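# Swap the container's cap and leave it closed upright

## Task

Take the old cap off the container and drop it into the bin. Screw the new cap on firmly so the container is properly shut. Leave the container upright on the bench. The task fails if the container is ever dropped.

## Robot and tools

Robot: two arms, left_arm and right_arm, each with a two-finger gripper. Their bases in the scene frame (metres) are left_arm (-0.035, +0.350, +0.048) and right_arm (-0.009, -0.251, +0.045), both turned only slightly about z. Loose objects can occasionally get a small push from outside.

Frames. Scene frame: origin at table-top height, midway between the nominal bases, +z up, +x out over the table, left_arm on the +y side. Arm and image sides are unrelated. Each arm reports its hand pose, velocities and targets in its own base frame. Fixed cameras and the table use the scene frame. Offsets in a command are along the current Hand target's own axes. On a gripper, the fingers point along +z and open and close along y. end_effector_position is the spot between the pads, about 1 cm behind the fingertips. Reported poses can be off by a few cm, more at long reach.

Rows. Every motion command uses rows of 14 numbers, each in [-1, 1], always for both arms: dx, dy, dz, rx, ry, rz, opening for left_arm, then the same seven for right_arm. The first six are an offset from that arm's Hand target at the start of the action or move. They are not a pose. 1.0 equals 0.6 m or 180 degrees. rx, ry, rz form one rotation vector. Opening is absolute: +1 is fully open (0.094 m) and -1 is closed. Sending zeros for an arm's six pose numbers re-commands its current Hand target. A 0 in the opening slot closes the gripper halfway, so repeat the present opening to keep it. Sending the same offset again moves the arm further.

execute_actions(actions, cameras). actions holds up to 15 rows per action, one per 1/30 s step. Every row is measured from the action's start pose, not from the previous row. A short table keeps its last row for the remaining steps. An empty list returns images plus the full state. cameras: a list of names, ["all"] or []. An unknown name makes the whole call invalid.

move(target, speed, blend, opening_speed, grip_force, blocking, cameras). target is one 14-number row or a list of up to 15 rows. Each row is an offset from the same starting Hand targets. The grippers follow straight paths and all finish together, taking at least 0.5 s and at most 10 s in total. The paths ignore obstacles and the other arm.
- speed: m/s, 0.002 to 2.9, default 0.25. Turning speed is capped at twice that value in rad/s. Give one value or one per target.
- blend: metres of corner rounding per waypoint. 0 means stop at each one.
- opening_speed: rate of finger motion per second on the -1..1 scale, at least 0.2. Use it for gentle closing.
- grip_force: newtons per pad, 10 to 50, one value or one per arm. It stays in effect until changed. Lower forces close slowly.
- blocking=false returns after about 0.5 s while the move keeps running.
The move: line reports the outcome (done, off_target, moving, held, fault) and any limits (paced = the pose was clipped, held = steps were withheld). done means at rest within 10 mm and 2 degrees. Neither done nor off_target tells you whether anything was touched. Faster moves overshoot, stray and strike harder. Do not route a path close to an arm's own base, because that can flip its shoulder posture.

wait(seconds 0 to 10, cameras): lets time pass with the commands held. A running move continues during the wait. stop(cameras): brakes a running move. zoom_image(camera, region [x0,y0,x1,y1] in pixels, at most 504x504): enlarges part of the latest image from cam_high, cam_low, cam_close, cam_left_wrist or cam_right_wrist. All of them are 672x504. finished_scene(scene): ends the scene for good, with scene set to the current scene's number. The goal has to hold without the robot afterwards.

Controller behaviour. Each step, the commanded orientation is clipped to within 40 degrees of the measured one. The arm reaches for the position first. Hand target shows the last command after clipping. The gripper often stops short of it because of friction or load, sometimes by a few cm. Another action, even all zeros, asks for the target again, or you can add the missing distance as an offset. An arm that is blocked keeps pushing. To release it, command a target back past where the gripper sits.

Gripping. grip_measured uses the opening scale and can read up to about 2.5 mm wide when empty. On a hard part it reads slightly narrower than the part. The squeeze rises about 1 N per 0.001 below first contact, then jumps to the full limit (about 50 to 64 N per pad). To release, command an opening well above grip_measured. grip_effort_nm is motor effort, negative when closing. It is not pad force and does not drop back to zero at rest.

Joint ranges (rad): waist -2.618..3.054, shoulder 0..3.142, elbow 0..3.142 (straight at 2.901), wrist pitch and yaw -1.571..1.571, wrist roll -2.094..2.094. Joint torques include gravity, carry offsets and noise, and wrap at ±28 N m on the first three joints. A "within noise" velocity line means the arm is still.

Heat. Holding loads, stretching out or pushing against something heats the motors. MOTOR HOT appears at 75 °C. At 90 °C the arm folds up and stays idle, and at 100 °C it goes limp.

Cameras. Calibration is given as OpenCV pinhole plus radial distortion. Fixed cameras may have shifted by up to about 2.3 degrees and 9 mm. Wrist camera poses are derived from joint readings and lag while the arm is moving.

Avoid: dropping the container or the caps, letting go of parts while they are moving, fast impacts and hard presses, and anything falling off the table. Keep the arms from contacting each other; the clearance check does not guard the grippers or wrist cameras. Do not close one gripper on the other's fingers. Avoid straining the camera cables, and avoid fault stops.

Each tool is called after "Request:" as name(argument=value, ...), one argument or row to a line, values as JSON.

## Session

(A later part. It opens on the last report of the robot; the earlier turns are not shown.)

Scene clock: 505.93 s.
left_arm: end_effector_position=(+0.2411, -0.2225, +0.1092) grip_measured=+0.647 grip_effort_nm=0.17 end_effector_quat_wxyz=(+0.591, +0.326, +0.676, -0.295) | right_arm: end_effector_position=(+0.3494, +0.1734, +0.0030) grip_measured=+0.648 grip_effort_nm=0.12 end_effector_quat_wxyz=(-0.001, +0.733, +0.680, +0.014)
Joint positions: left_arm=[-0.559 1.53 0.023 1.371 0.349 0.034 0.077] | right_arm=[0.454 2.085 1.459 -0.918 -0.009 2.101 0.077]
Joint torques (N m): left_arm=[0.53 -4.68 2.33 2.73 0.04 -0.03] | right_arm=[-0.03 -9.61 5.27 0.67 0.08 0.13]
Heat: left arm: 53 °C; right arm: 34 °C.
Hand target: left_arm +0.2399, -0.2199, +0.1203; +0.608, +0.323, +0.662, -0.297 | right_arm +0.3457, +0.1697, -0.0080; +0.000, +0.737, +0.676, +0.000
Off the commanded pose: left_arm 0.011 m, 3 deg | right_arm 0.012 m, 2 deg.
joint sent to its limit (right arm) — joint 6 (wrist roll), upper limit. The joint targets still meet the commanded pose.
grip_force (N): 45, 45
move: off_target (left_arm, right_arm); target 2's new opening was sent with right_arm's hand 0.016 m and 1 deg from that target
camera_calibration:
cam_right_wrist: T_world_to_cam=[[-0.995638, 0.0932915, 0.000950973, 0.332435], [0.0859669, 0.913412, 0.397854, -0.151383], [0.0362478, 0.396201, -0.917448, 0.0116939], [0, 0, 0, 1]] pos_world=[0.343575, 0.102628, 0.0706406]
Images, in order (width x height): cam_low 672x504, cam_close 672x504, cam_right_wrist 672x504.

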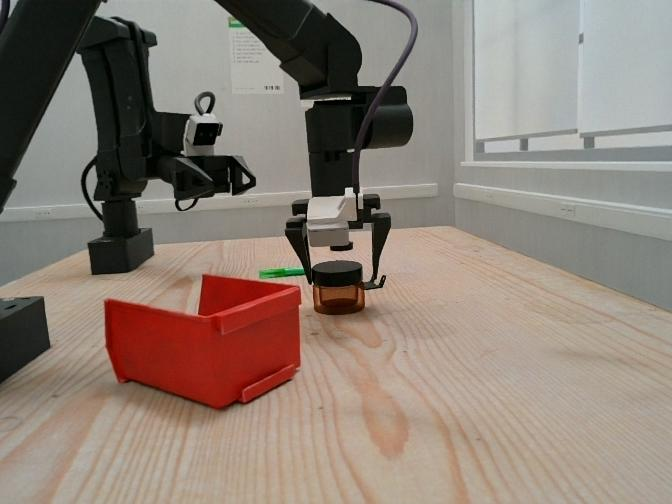

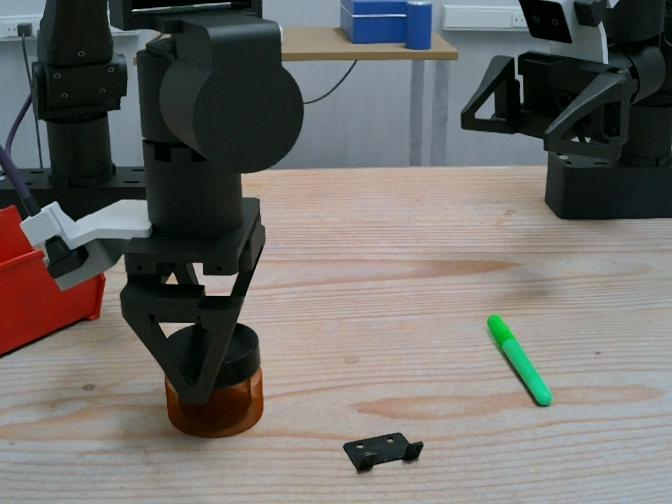

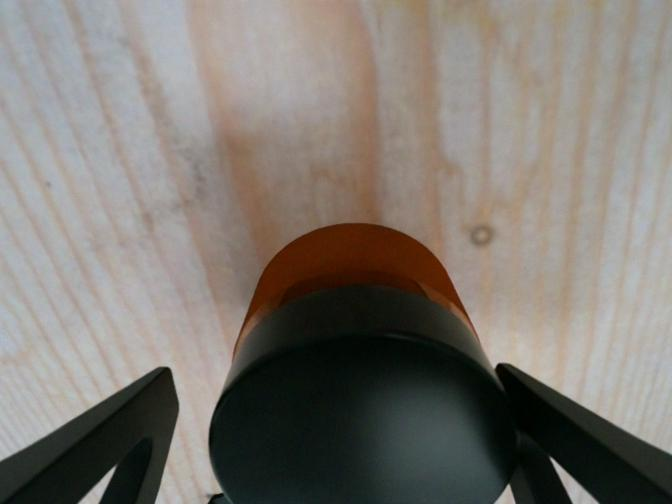

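Request:
move(
  target=[
    [0,0,0,0,0,0,0.65,0,-0.009,-0.035,0,0,0,0.9],
    [0,0,0,0,0,0,0.65,0,-0.009,-0.035,0,0,-0.5,0.9],
  ],
  speed=0.3,
  opening_speed=0.7,
  cameras=["cam_low","cam_close","cam_right_wrist"],
)

Request:
zoom_image(
  camera="cam_close",
  region=[155, 315, 275, 445],
)

Request:
zoom_image(
  camera="cam_low",
  region=[308, 255, 372, 320],
)

Scene clock: 514.33 s.
left_arm: end_effector_position=(+0.2411, -0.2225, +0.1092) grip_measured=+0.647 grip_effort_nm=0.17 end_effector_quat_wxyz=(+0.591, +0.326, +0.676, -0.295) | right_arm: end_effector_position=(+0.3393, +0.1688, +0.0030) grip_measured=+0.898 grip_effort_nm=0.12 end_effector_quat_wxyz=(-0.010, +0.049, +0.999, +0.000)
Joint positions: left_arm=[-0.559 1.53 0.023 1.371 0.349 0.034 0.077] | right_arm=[0.455 2.085 1.459 -0.963 -0.009 0.553 0.089]
Joint torques (N m): left_arm=[0.66 -4.56 2.37 2.74 0.02 -0.02] | right_arm=[0.65 -13.59 6.72 0.42 0.1 -0.02]
Heat: left arm: 53 °C; right arm: 35 °C.
Hand target: left_arm +0.2399, -0.2199, +0.1203; +0.608, +0.323, +0.662, -0.297 | right_arm +0.3404, +0.1702, +0.0130; +0.000, +0.043, +0.999, +0.000
Off the commanded pose: left_arm 0.011 m, 3 deg | right_arm 0.010 m, 1 deg.
grip_force (N): 45, 45
move: off_target (left_arm)
camera_calibration:
cam_right_wrist: T_world_to_cam=[[-0.115518, -0.993091, 0.0206368, 0.207478], [-0.911068, 0.114208, 0.396121, 0.326913], [-0.395741, 0.0269574, -0.917966, 0.222794], [0, 0, 0, 1]] pos_world=[0.409976, 0.162703, 0.0707381]
Images, in order (width x height): cam_low 672x504, cam_close 672x504, cam_right_wrist 672x504.

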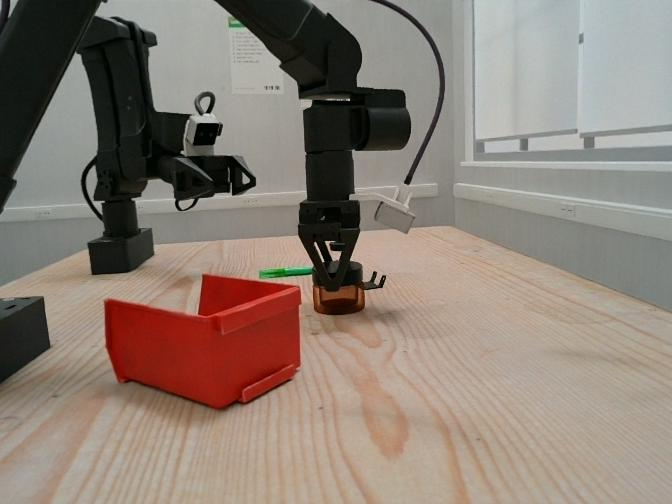

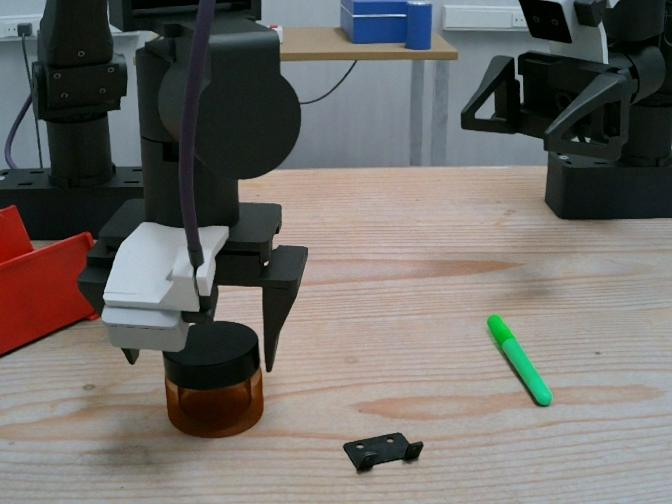

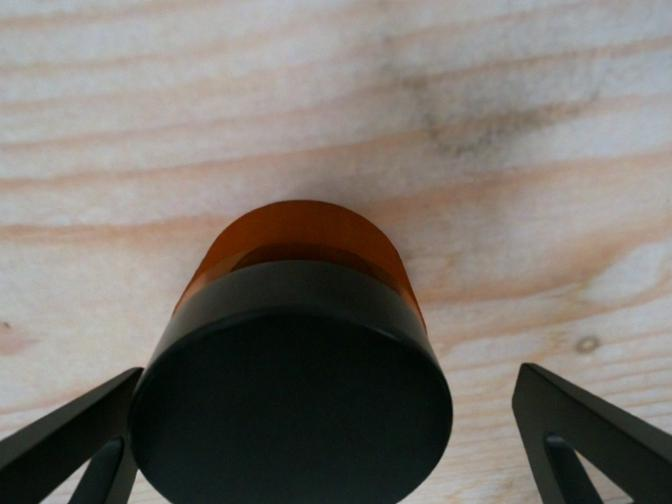

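Scaled by 3.877 from the camera's 672x504 image, which has a finer 960x720 frame.

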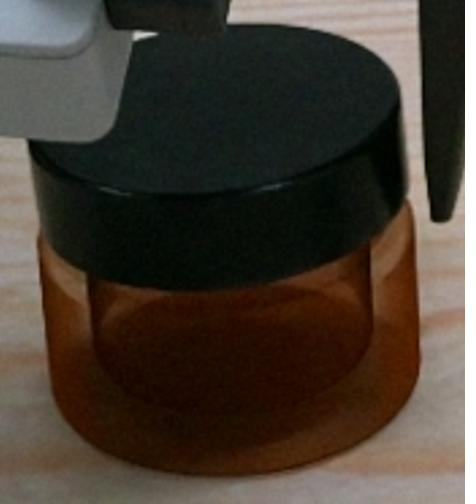

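Scaled by 7.754 from the camera's 672x504 image, which has a finer 960x720 frame.

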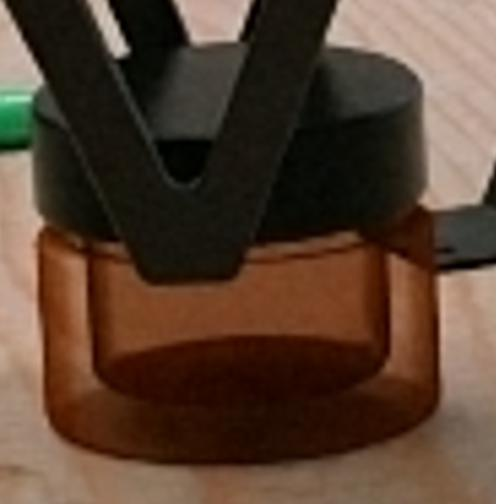

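Request:
zoom_image(
  camera="cam_close",
  region=[155, 340, 225, 410],
)

Request:
zoom_image(
  camera="cam_close",
  region=[205, 330, 275, 400],
)

Scaled by 7.200 from the camera's 672x504 image, which has a finer 960x720 frame.

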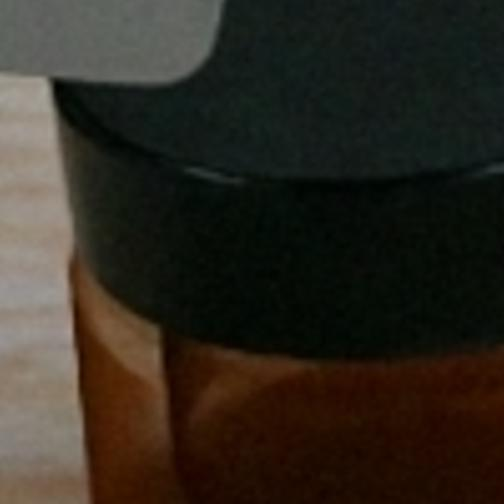

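Scaled by 7.200 from the camera's 672x504 image, which has a finer 960x720 frame.

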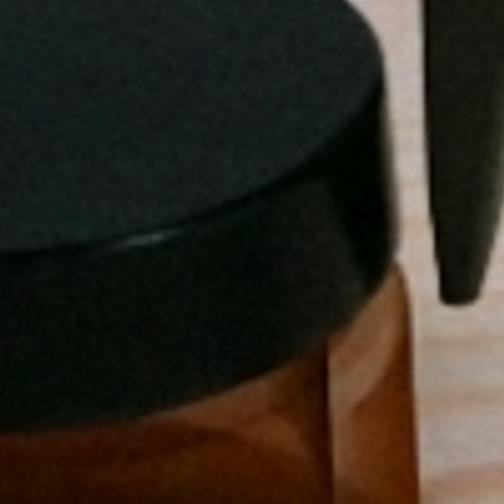

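Request:
zoom_image(
  camera="cam_low",
  region=[308, 258, 340, 290],
)

Request:
zoom_image(
  camera="cam_low",
  region=[340, 258, 372, 290],
)

Scaled by 15.750 from the camera's 672x504 image, which has a finer 960x720 frame.

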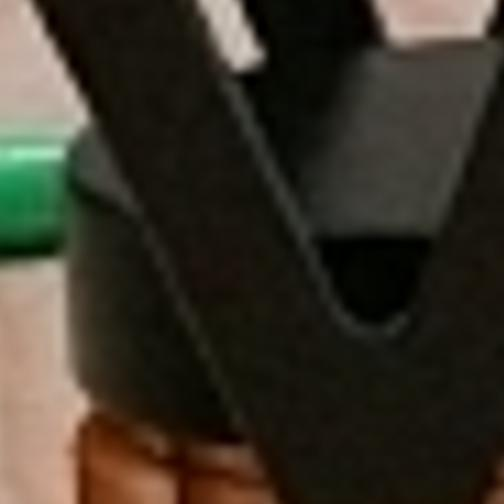

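Scaled by 15.750 from the camera's 672x504 image, which has a finer 960x720 frame.

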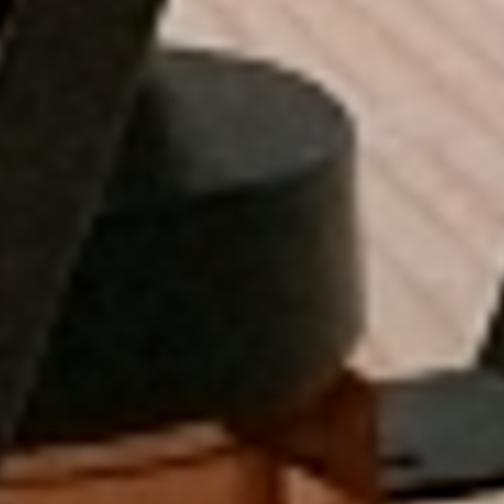

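Request:
move(
  target=[
    [0,0,0,0,0,0,0.65,-0.0094,0.0075,-0.05,0,0,0,0.9],
    [0,0,0,0,0,0,0.65,-0.0134,0.015,0.0233,0,0,0,0.9],
  ],
  speed=0.15,
  cameras=["cam_low","cam_close","cam_right_wrist"],
)

Request:
zoom_image(
  camera="cam_low",
  region=[294, 240, 374, 320],
)

Scene clock: 523.30 s.
left_arm: end_effector_position=(+0.2411, -0.2225, +0.1092) grip_measured=+0.647 grip_effort_nm=0.17 end_effector_quat_wxyz=(+0.591, +0.326, +0.676, -0.295) | right_arm: end_effector_position=(+0.3499, +0.1782, +0.0083) grip_measured=+0.898 grip_effort_nm=0.12 end_effector_quat_wxyz=(+0.002, +0.044, +0.999, +0.006)
Joint positions: left_arm=[-0.559 1.53 0.023 1.371 0.349 0.034 0.077] | right_arm=[0.464 2.103 1.509 -0.968 -0.009 0.553 0.089]
Joint torques (N m): left_arm=[0.68 -4.48 2.3 2.71 0 -0.06] | right_arm=[0.55 -10.09 5.55 0.72 0.09 0.11]
Heat: left arm: 53 °C; right arm: 37 °C.
Hand target: left_arm +0.2399, -0.2199, +0.1203; +0.608, +0.323, +0.662, -0.297 | right_arm +0.3491, +0.1785, -0.0009; +0.000, +0.044, +0.999, +0.000
Off the commanded pose: left_arm 0.011 m, 3 deg | right_arm 0.009 m, 1 deg.
grip_force (N): 45, 45
move: off_target (left_arm)
camera_calibration:
cam_right_wrist: T_world_to_cam=[[-0.106001, -0.994347, 0.0061588, 0.214897], [-0.921361, 0.100546, 0.375479, 0.339655], [-0.373976, 0.0341266, -0.92681, 0.222784], [0, 0, 0, 1]] pos_world=[0.41904, 0.171928, 0.0776211]
Images, in order (width x height): cam_low 672x504, cam_close 672x504, cam_right_wrist 672x504.

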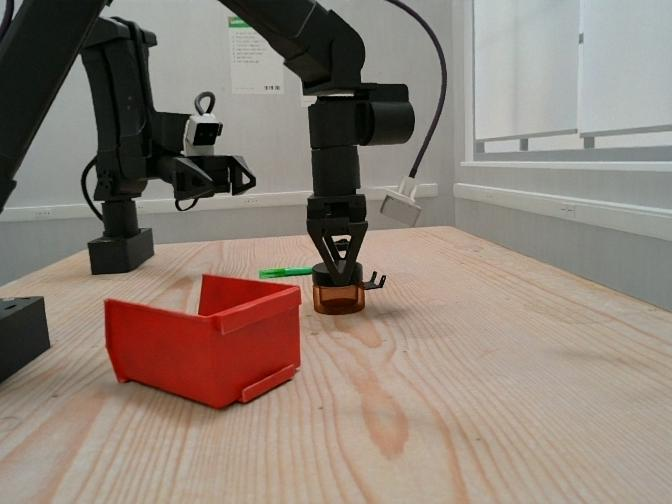

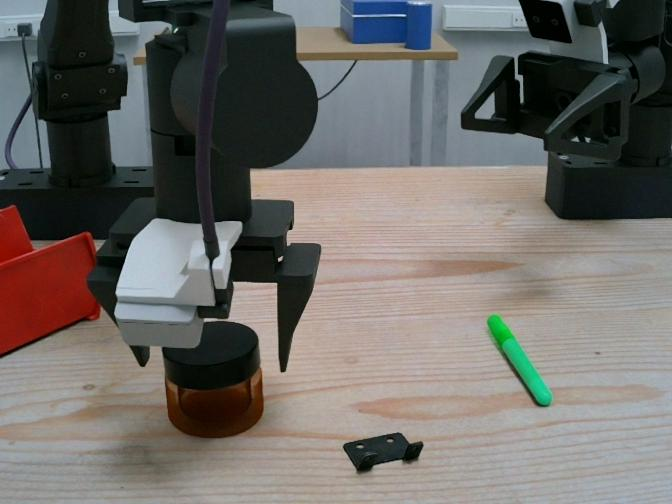

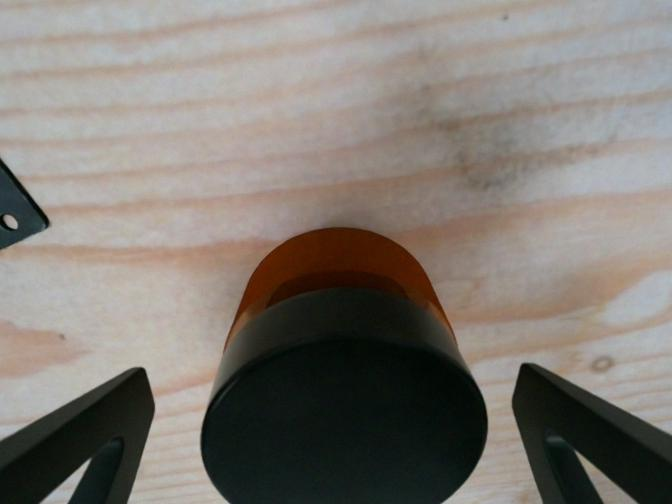

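Scaled by 6.300 from the camera's 672x504 image, which has a finer 960x720 frame.

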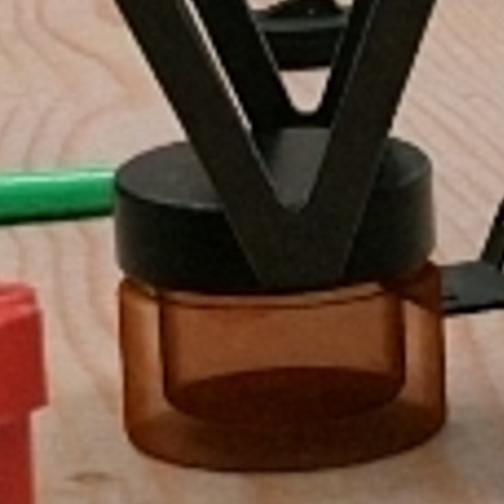

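Request:
move(
  target=[
    [0,0,0,0,0,0,0.65,0,-0.004,0.0,0,0,0,0.2],
    [0,0,0,0,0,0,0.65,0,-0.004,0.012,0,0,0.47,0.2],
  ],
  speed=0.3,
  opening_speed=0.7,
  cameras=["cam_low","cam_close"],
)

Request:
zoom_image(
  camera="cam_low",
  region=[300, 240, 380, 320],
)

Request:
zoom_image(
  camera="cam_close",
  region=[155, 315, 275, 445],
)

Scene clock: 528.93 s.
left_arm: end_effector_position=(+0.2411, -0.2225, +0.1092) grip_measured=+0.647 grip_effort_nm=0.17 end_effector_quat_wxyz=(+0.591, +0.326, +0.676, -0.295) | right_arm: end_effector_position=(+0.3515, +0.1782, +0.0074) grip_measured=+0.335 grip_effort_nm=-0.93 end_effector_quat_wxyz=(+0.000, +0.699, +0.715, +0.008)
Joint positions: left_arm=[-0.559 1.53 0.023 1.371 0.349 0.034 0.077] | right_arm=[0.464 2.103 1.506 -0.958 -0.005 2.013 0.063]
Joint torques (N m): left_arm=[0.68 -4.33 2.29 2.67 0.03 0.03] | right_arm=[0.1 -9.62 4 0.9 0.05 0.24]
Motor temperatures (°C): left_arm=[20 28 27 53 23 22 26] | right_arm=[23 37 30 22 21 22 25]
Heat: left arm: 53 °C; right arm: 37 °C.
Hand target: left_arm +0.2399, -0.2199, +0.1203; +0.608, +0.323, +0.662, -0.297 | right_arm +0.3489, +0.1761, -0.0082; +0.000, +0.705, +0.710, +0.000
Off the commanded pose: left_arm 0.011 m, 3 deg | right_arm 0.016 m, 1 deg.
grip_force (N): 45, 45
move: off_target (left_arm, right_arm)
Images, in order (width x height): cam_low 672x504, cam_close 672x504.

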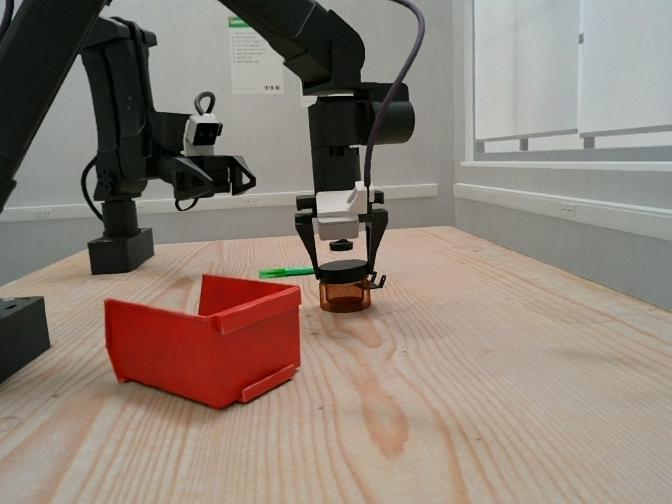

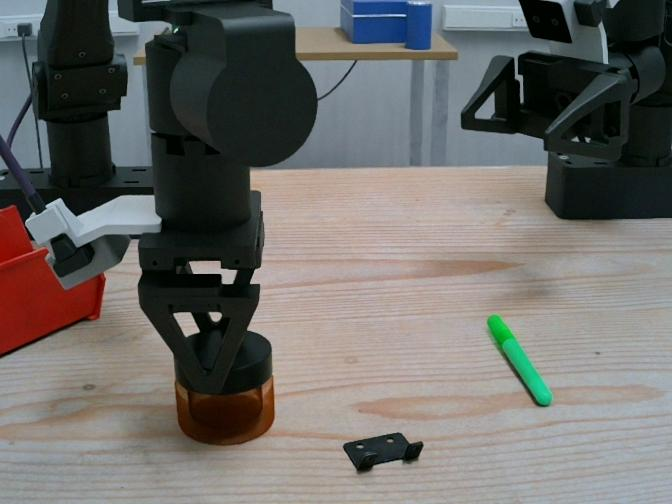

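Scaled by 6.300 from the camera's 672x504 image, which has a finer 960x720 frame.

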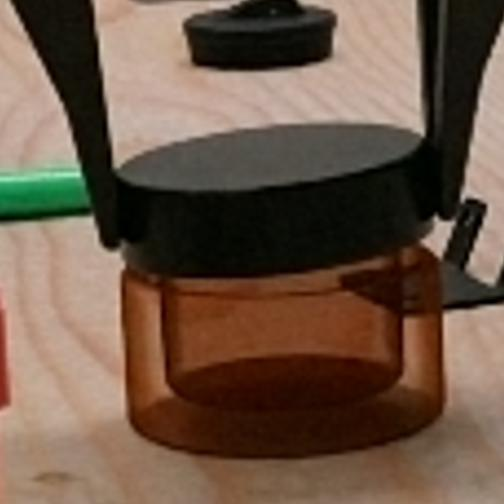

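Scaled by 3.877 from the camera's 672x504 image, which has a finer 960x720 frame.

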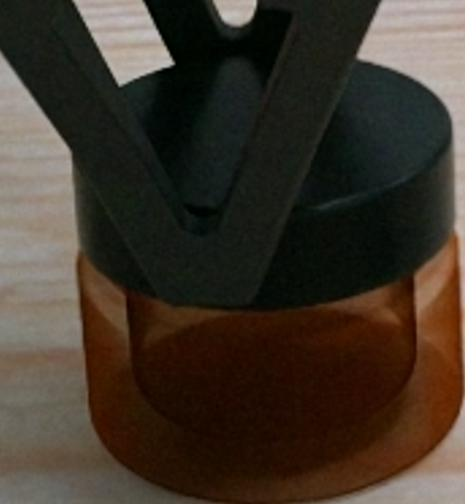

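Request:
move(
  target=[
    [0,0,0,0,0,0,0.65,0,0,-0.0133,0.02,0,0,0.65],
    [0,0,0,0,0,0,0.65,0,0,-0.0133,0.02,0,0,0.2],
  ],
  speed=0.3,
  opening_speed=0.7,
  cameras=["cam_low","cam_close"],
)

Request:
zoom_image(
  camera="cam_low",
  region=[300, 240, 380, 320],
)

Request:
zoom_image(
  camera="cam_close",
  region=[155, 315, 275, 445],
)

Scene clock: 539.17 s.
left_arm: end_effector_position=(+0.2411, -0.2225, +0.1092) grip_measured=+0.647 grip_effort_nm=0.17 end_effector_quat_wxyz=(+0.591, +0.326, +0.676, -0.295) | right_arm: end_effector_position=(+0.3469, +0.1770, +0.0002) grip_measured=+0.343 grip_effort_nm=-0.92 end_effector_quat_wxyz=(-0.017, +0.702, +0.712, -0.014)
Joint positions: left_arm=[-0.559 1.53 0.023 1.371 0.349 0.034 0.077] | right_arm=[0.458 2.144 1.54 -1.003 -0.023 2.014 0.063]
Joint torques (N m): left_arm=[0.85 -4.66 2.14 2.68 0.04 0] | right_arm=[-0.51 -9.98 9.43 0.21 -0.06 0.07]
Heat: left arm: 53 °C; right arm: 36 °C.
Hand target: left_arm +0.2399, -0.2199, +0.1203; +0.608, +0.323, +0.662, -0.297 | right_arm +0.3490, +0.1761, -0.0002; -0.022, +0.704, +0.709, -0.022
Off the commanded pose: left_arm 0.011 m, 3 deg | right_arm 0.002 m, 1 deg.
grip_force (N): 45, 45
move: off_target (left_arm)
Images, in order (width x height): cam_low 672x504, cam_close 672x504.

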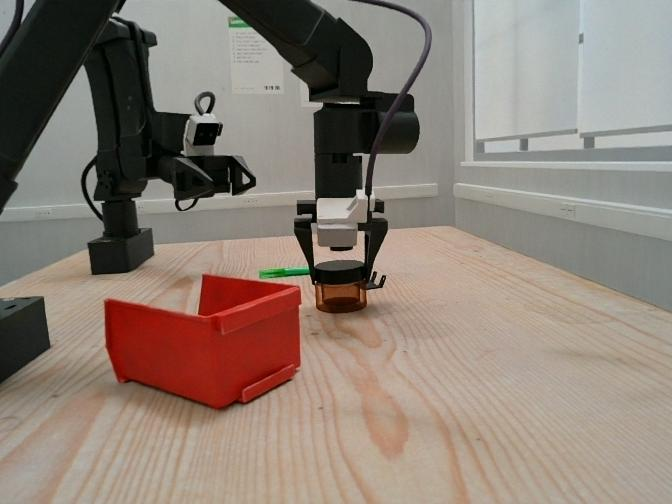

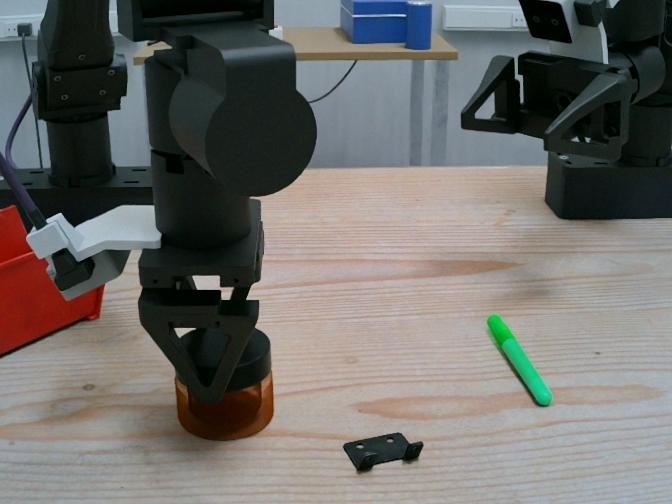

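Scaled by 6.300 from the camera's 672x504 image, which has a finer 960x720 frame.

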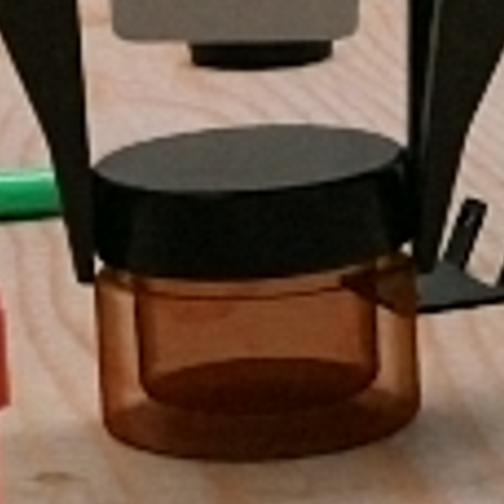

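Scaled by 3.877 from the camera's 672x504 image, which has a finer 960x720 frame.

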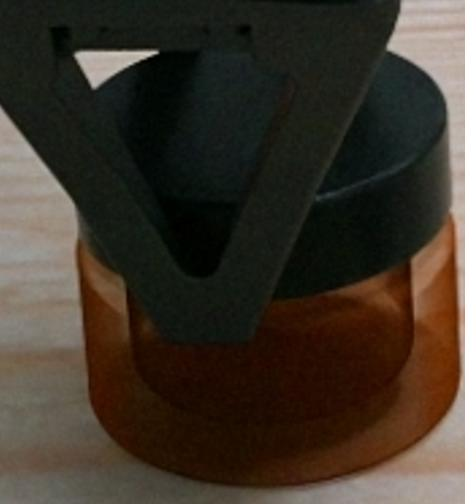

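Request:
move(
  target=[
    [0,0,0,0,0,0,0.65,0,0,0,0,0,0,0.7],
    [0,0,0,0,0,0,0.65,0,0,-0.06,0,0,0,0.7],
    [0,0,0,0,0,0,0.65,0,0,0.0013,0,0,0,0.7],
    [0,0,0,0,0,0,0.65,0,0,0.0013,0,0,0,0.2],
    [0,0,0,0,0,0,0.65,0,0,0.015,0,0,-0.47,0.2],
  ],
  speed=0.25,
  opening_speed=0.8,
  cameras=["cam_low","cam_close"],
)

Request:
zoom_image(
  camera="cam_low",
  region=[300, 240, 380, 320],
)

Request:
zoom_image(
  camera="cam_close",
  region=[155, 315, 275, 445],
)

Scene clock: 548.43 s.
left_arm: end_effector_position=(+0.2411, -0.2225, +0.1092) grip_measured=+0.647 grip_effort_nm=0.17 end_effector_quat_wxyz=(+0.591, +0.326, +0.676, -0.295) | right_arm: end_effector_position=(+0.3508, +0.1799, +0.0077) grip_measured=+0.338 grip_effort_nm=-0.93 end_effector_quat_wxyz=(-0.022, +0.046, +0.999, +0.004)
Joint positions: left_arm=[-0.559 1.53 0.023 1.371 0.349 0.034 0.077] | right_arm=[0.458 2.149 1.579 -1.035 -0.028 0.551 0.063]
Joint torques (N m): left_arm=[0.61 -4.34 2.18 2.71 0 -0.03] | right_arm=[-0.46 -9.66 4.14 0.77 -0.02 -0.06]
Heat: left arm: 53 °C; right arm: 35 °C.
Hand target: left_arm +0.2399, -0.2199, +0.1203; +0.608, +0.323, +0.662, -0.297 | right_arm +0.3485, +0.1761, -0.0090; -0.031, +0.044, +0.999, -0.001
Off the commanded pose: left_arm 0.011 m, 3 deg | right_arm 0.017 m, 1 deg.
grip_force (N): 45, 45
move: off_target (left_arm, right_arm)
Images, in order (width x height): cam_low 672x504, cam_close 672x504.

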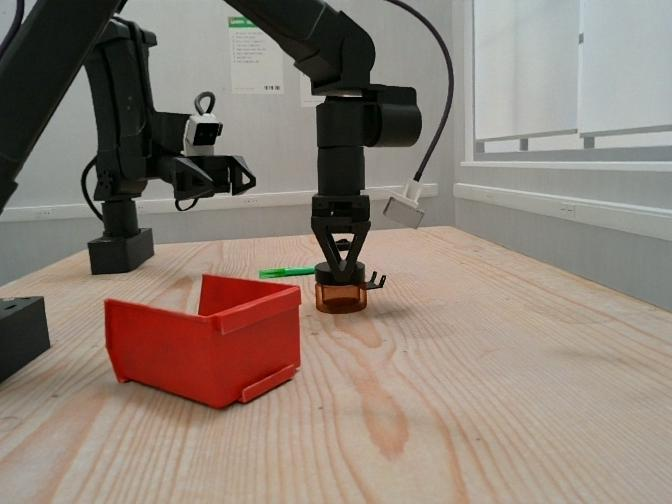

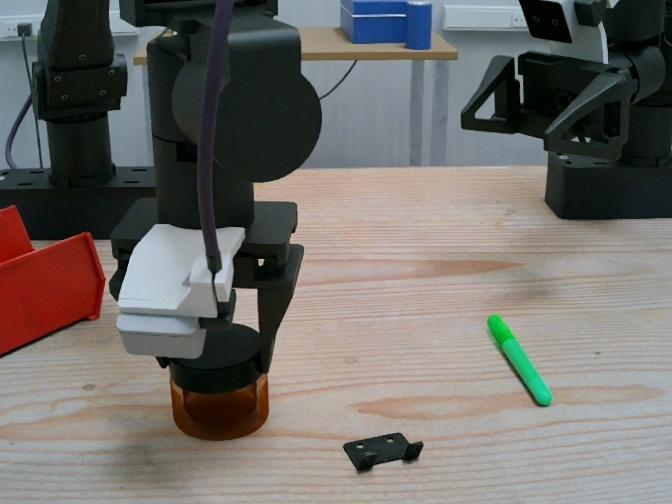

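Scaled by 6.300 from the camera's 672x504 image, which has a finer 960x720 frame.

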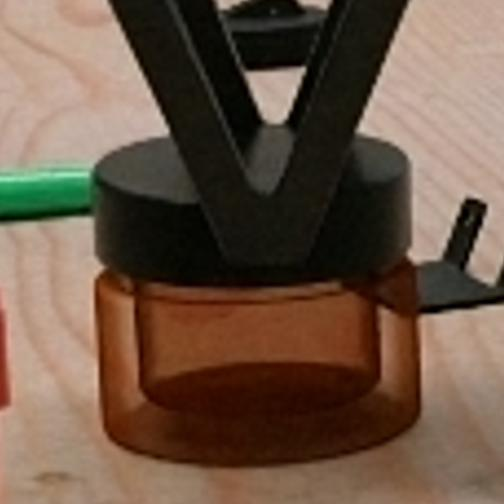

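Scaled by 3.877 from the camera's 672x504 image, which has a finer 960x720 frame.

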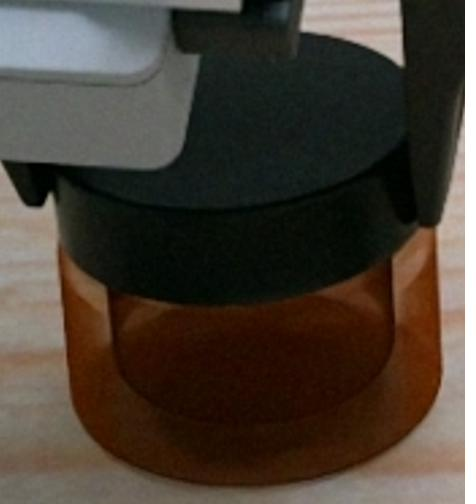

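Request:
zoom_image(
  camera="cam_low",
  region=[310, 262, 350, 302],
)

Request:
zoom_image(
  camera="cam_low",
  region=[340, 262, 380, 302],
)

Scaled by 12.600 from the camera's 672x504 image, which has a finer 960x720 frame.

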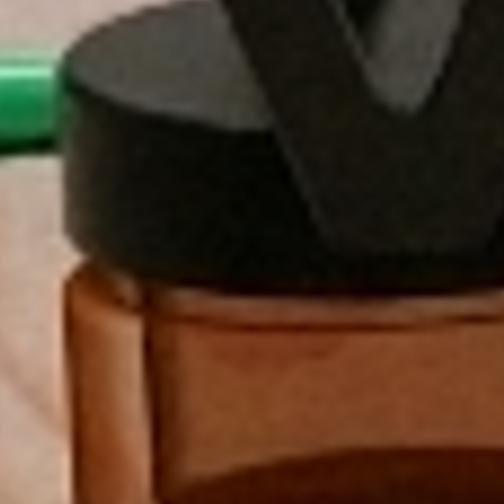

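Scaled by 12.600 from the camera's 672x504 image, which has a finer 960x720 frame.

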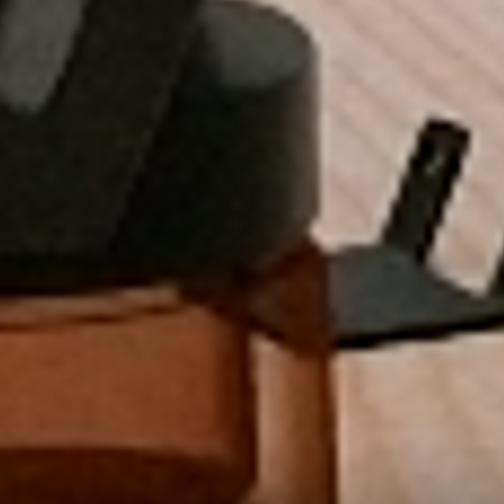

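Request:
move(
  target=[0,0,0,0,0,0,0.65,0,0,0.005,0,0,0.47,0.2],
  speed=0.25,
  cameras=["cam_low","cam_close"],
)

Request:
zoom_image(
  camera="cam_low",
  region=[300, 240, 380, 320],
)

Request:
zoom_image(
  camera="cam_close",
  region=[155, 315, 275, 445],
)

Scene clock: 553.67 s.
left_arm: end_effector_position=(+0.2411, -0.2225, +0.1092) grip_measured=+0.647 grip_effort_nm=0.17 end_effector_quat_wxyz=(+0.591, +0.326, +0.676, -0.295) | right_arm: end_effector_position=(+0.3518, +0.1821, +0.0077) grip_measured=+0.338 grip_effort_nm=-0.93 end_effector_quat_wxyz=(-0.022, +0.697, +0.717, -0.007)
Joint positions: left_arm=[-0.559 1.53 0.023 1.371 0.349 0.034 0.077] | right_arm=[0.458 2.149 1.579 -1.028 -0.037 2 0.063]
Joint torques (N m): left_arm=[0.79 -4.72 2.15 2.72 0.01 -0.01] | right_arm=[-0.43 -9.42 3.52 0.81 0.09 0.21]
Heat: left arm: 53 °C; right arm: 35 °C.
Hand target: left_arm +0.2399, -0.2199, +0.1203; +0.608, +0.323, +0.662, -0.297 | right_arm +0.3483, +0.1761, -0.0120; -0.022, +0.704, +0.709, -0.022
Off the commanded pose: left_arm 0.011 m, 3 deg | right_arm 0.021 m, 2 deg.
grip_force (N): 45, 45
move: off_target (left_arm, right_arm)
Images, in order (width x height): cam_low 672x504, cam_close 672x504.

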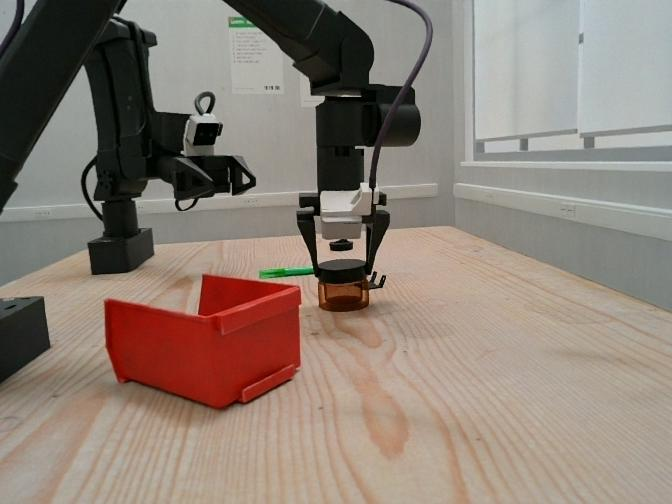

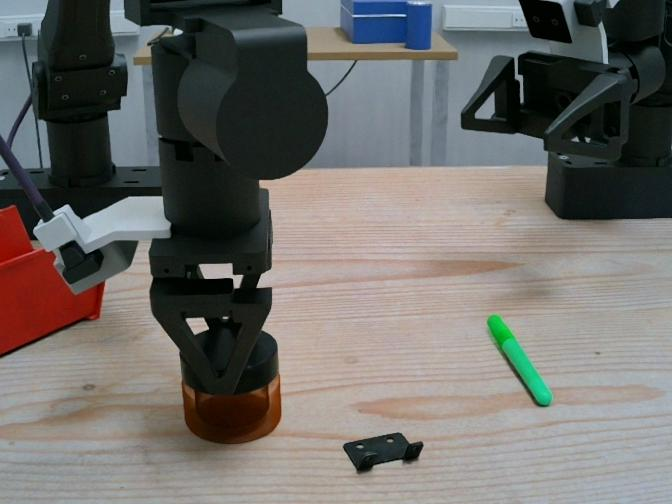

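Scaled by 6.300 from the camera's 672x504 image, which has a finer 960x720 frame.

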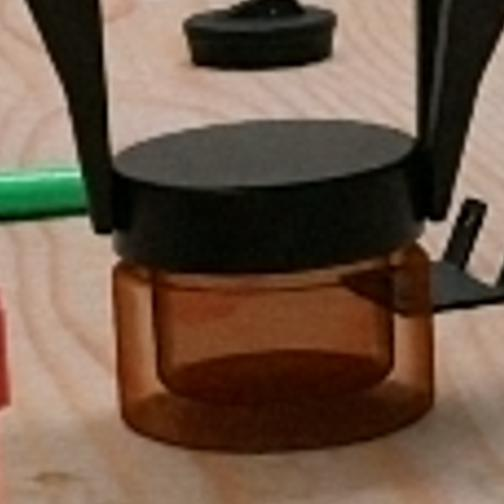

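Scaled by 3.877 from the camera's 672x504 image, which has a finer 960x720 frame.

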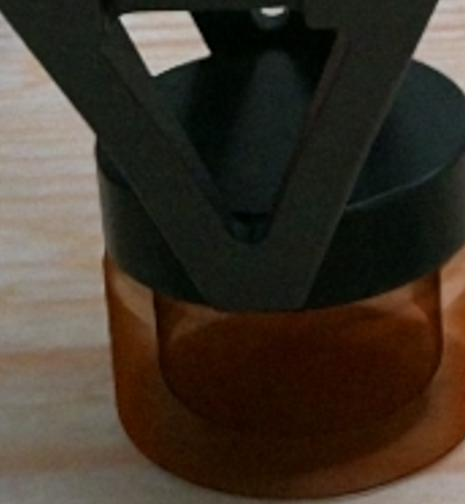

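Request:
move(
  target=[0,0,0,0,0,0,0.65,0,0,-0.0667,0,0,0,0.2],
  speed=0.08,
  cameras=["cam_low","cam_close"],
)

Request:
zoom_image(
  camera="cam_low",
  region=[300, 240, 380, 320],
)

Request:
zoom_image(
  camera="cam_close",
  region=[165, 315, 285, 445],
)

Scene clock: 560.73 s.
left_arm: end_effector_position=(+0.2411, -0.2225, +0.1092) grip_measured=+0.647 grip_effort_nm=0.17 end_effector_quat_wxyz=(+0.591, +0.326, +0.676, -0.295) | right_arm: end_effector_position=(+0.3471, +0.1798, +0.0161) grip_measured=+0.338 grip_effort_nm=-0.93 end_effector_quat_wxyz=(-0.027, +0.699, +0.715, -0.021)
Joint positions: left_arm=[-0.559 1.53 0.023 1.371 0.349 0.034 0.077] | right_arm=[0.458 2.149 1.613 -1.093 -0.037 2.005 0.063]
Joint torques (N m): left_arm=[0.88 -4.55 2.28 2.68 0.01 -0.02] | right_arm=[-0.68 -12.94 9.5 0.08 0.09 0.14]
Heat: left arm: 53 °C; right arm: 35 °C.
Hand target: left_arm +0.2399, -0.2199, +0.1203; +0.608, +0.323, +0.662, -0.297 | right_arm +0.3508, +0.1761, +0.0279; -0.022, +0.704, +0.709, -0.022
Off the commanded pose: left_arm 0.011 m, 3 deg | right_arm 0.013 m, 1 deg.
grip_force (N): 45, 45
move: off_target (left_arm, right_arm)
Images, in order (width x height): cam_low 672x504, cam_close 672x504.

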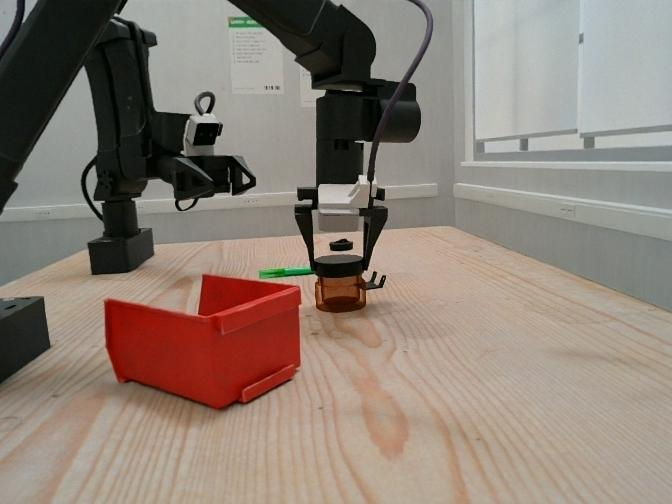

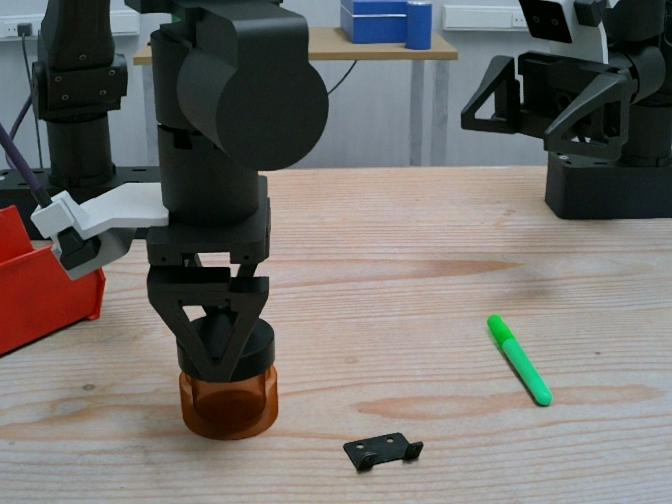

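Scaled by 6.300 from the camera's 672x504 image, which has a finer 960x720 frame.

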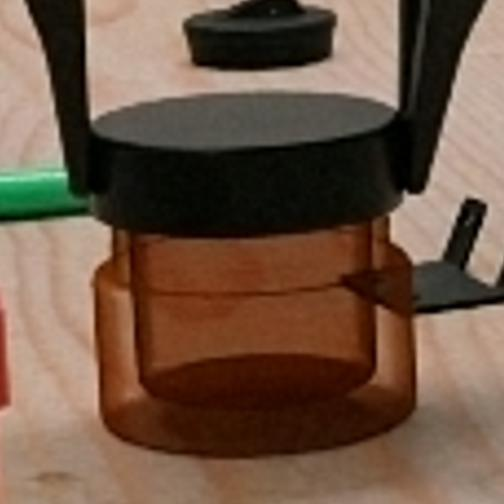

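Scaled by 3.877 from the camera's 672x504 image, which has a finer 960x720 frame.

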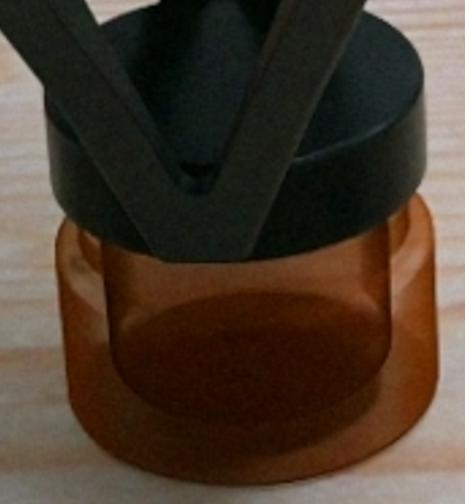

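Request:
zoom_image(
  camera="cam_close",
  region=[175, 355, 285, 445],
)

Request:
zoom_image(
  camera="cam_low",
  region=[310, 268, 370, 318],
)

Scaled by 4.582 from the camera's 672x504 image, which has a finer 960x720 frame.

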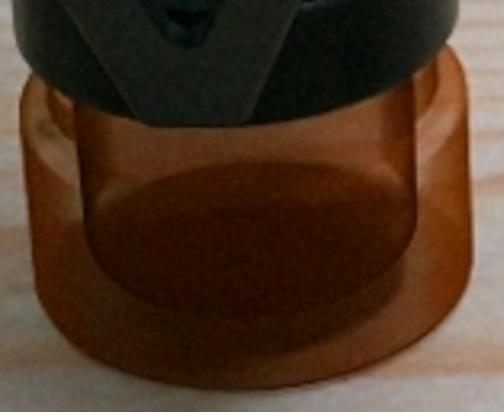

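Scaled by 8.400 from the camera's 672x504 image, which has a finer 960x720 frame.

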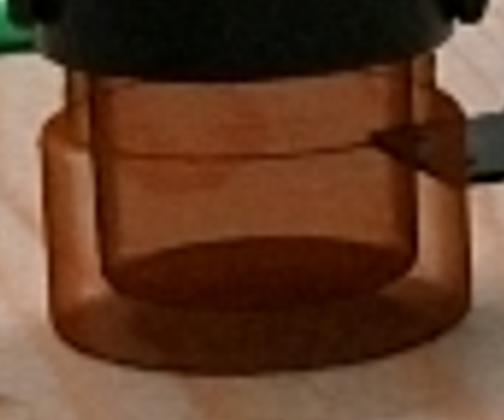

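Request:
move(
  target=[
    [0,0,0,0,0,0,0.65,0,0,0.048,0,0,0,0.2],
    [0,0,0,0,0,0,0.65,0,0,0.048,0,0,0,0.65],
    [0,0,0,0,0,0,0.65,0,0,0.048,0,0,-0.47,0.65],
    [0,0,0,0,0,0,0.65,0,0,0.048,0,0,-0.47,0.2],
  ],
  speed=0.25,
  opening_speed=0.8,
  cameras=["cam_low","cam_close"],
)

Request:
zoom_image(
  camera="cam_low",
  region=[300, 240, 380, 320],
)

Request:
zoom_image(
  camera="cam_close",
  region=[165, 315, 285, 445],
)

Scene clock: 574.70 s.
left_arm: end_effector_position=(+0.2411, -0.2225, +0.1092) grip_measured=+0.647 grip_effort_nm=0.17 end_effector_quat_wxyz=(+0.591, +0.326, +0.676, -0.295) | right_arm: end_effector_position=(+0.3509, +0.1817, +0.0092) grip_measured=+0.336 grip_effort_nm=-0.88 end_effector_quat_wxyz=(-0.023, +0.043, +0.999, +0.008)
Joint positions: left_arm=[-0.559 1.53 0.023 1.371 0.349 0.034 0.077] | right_arm=[0.458 2.149 1.585 -1.04 -0.037 0.543 0.063]
Joint torques (N m): left_arm=[0.55 -4.46 2.11 2.7 0.07 -0.04] | right_arm=[-0.5 -10.44 5.33 0.55 0.09 0.01]
Heat: left arm: 53 °C; right arm: 35 °C.
Hand target: left_arm +0.2399, -0.2199, +0.1203; +0.608, +0.323, +0.662, -0.297 | right_arm +0.3489, +0.1761, -0.0008; -0.031, +0.044, +0.999, -0.002
Off the commanded pose: left_arm 0.011 m, 3 deg | right_arm 0.012 m, 1 deg.
grip_force (N): 45, 45
move: off_target (left_arm, right_arm); target 2's new opening was sent with right_arm's hand 0.011 m and 1 deg from that target; target 4's new opening was sent with right_arm's hand 0.012 m and 1 deg from that target
Images, in order (width x height): cam_low 672x504, cam_close 672x504.

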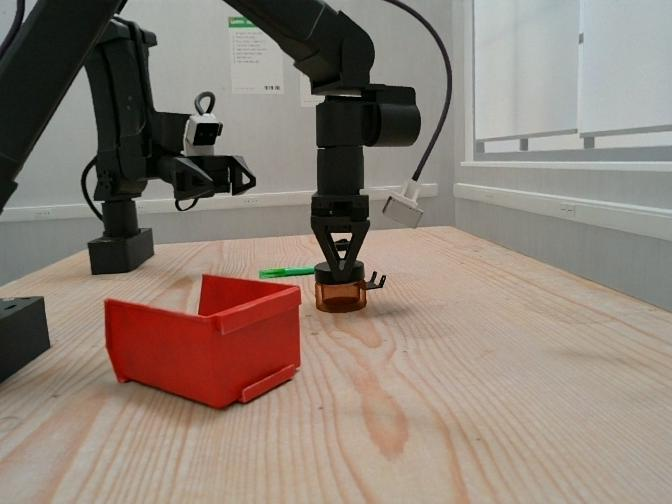

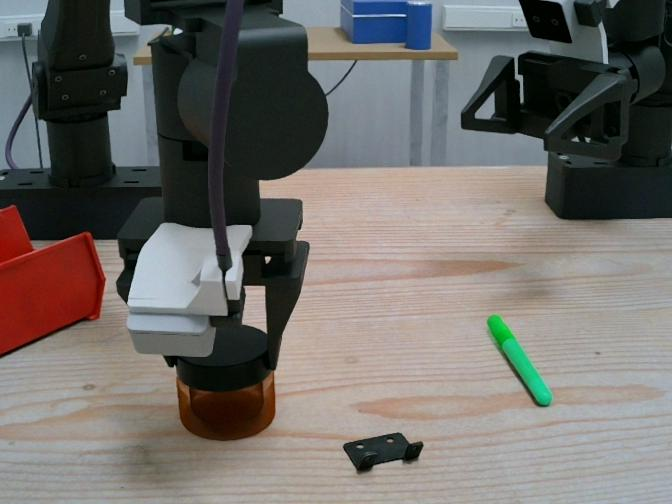

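Scaled by 6.300 from the camera's 672x504 image, which has a finer 960x720 frame.

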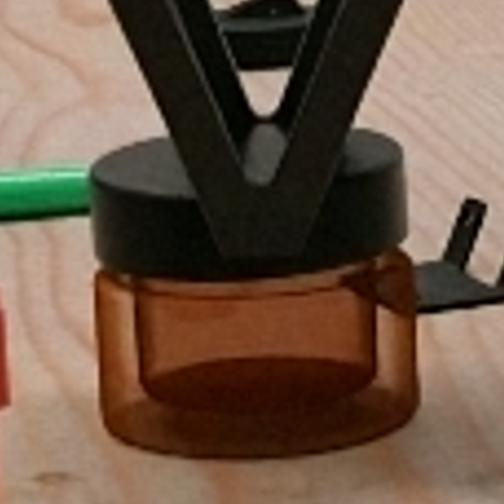

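Scaled by 3.877 from the camera's 672x504 image, which has a finer 960x720 frame.

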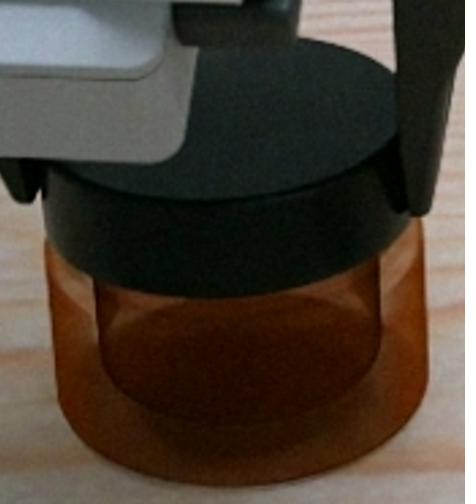

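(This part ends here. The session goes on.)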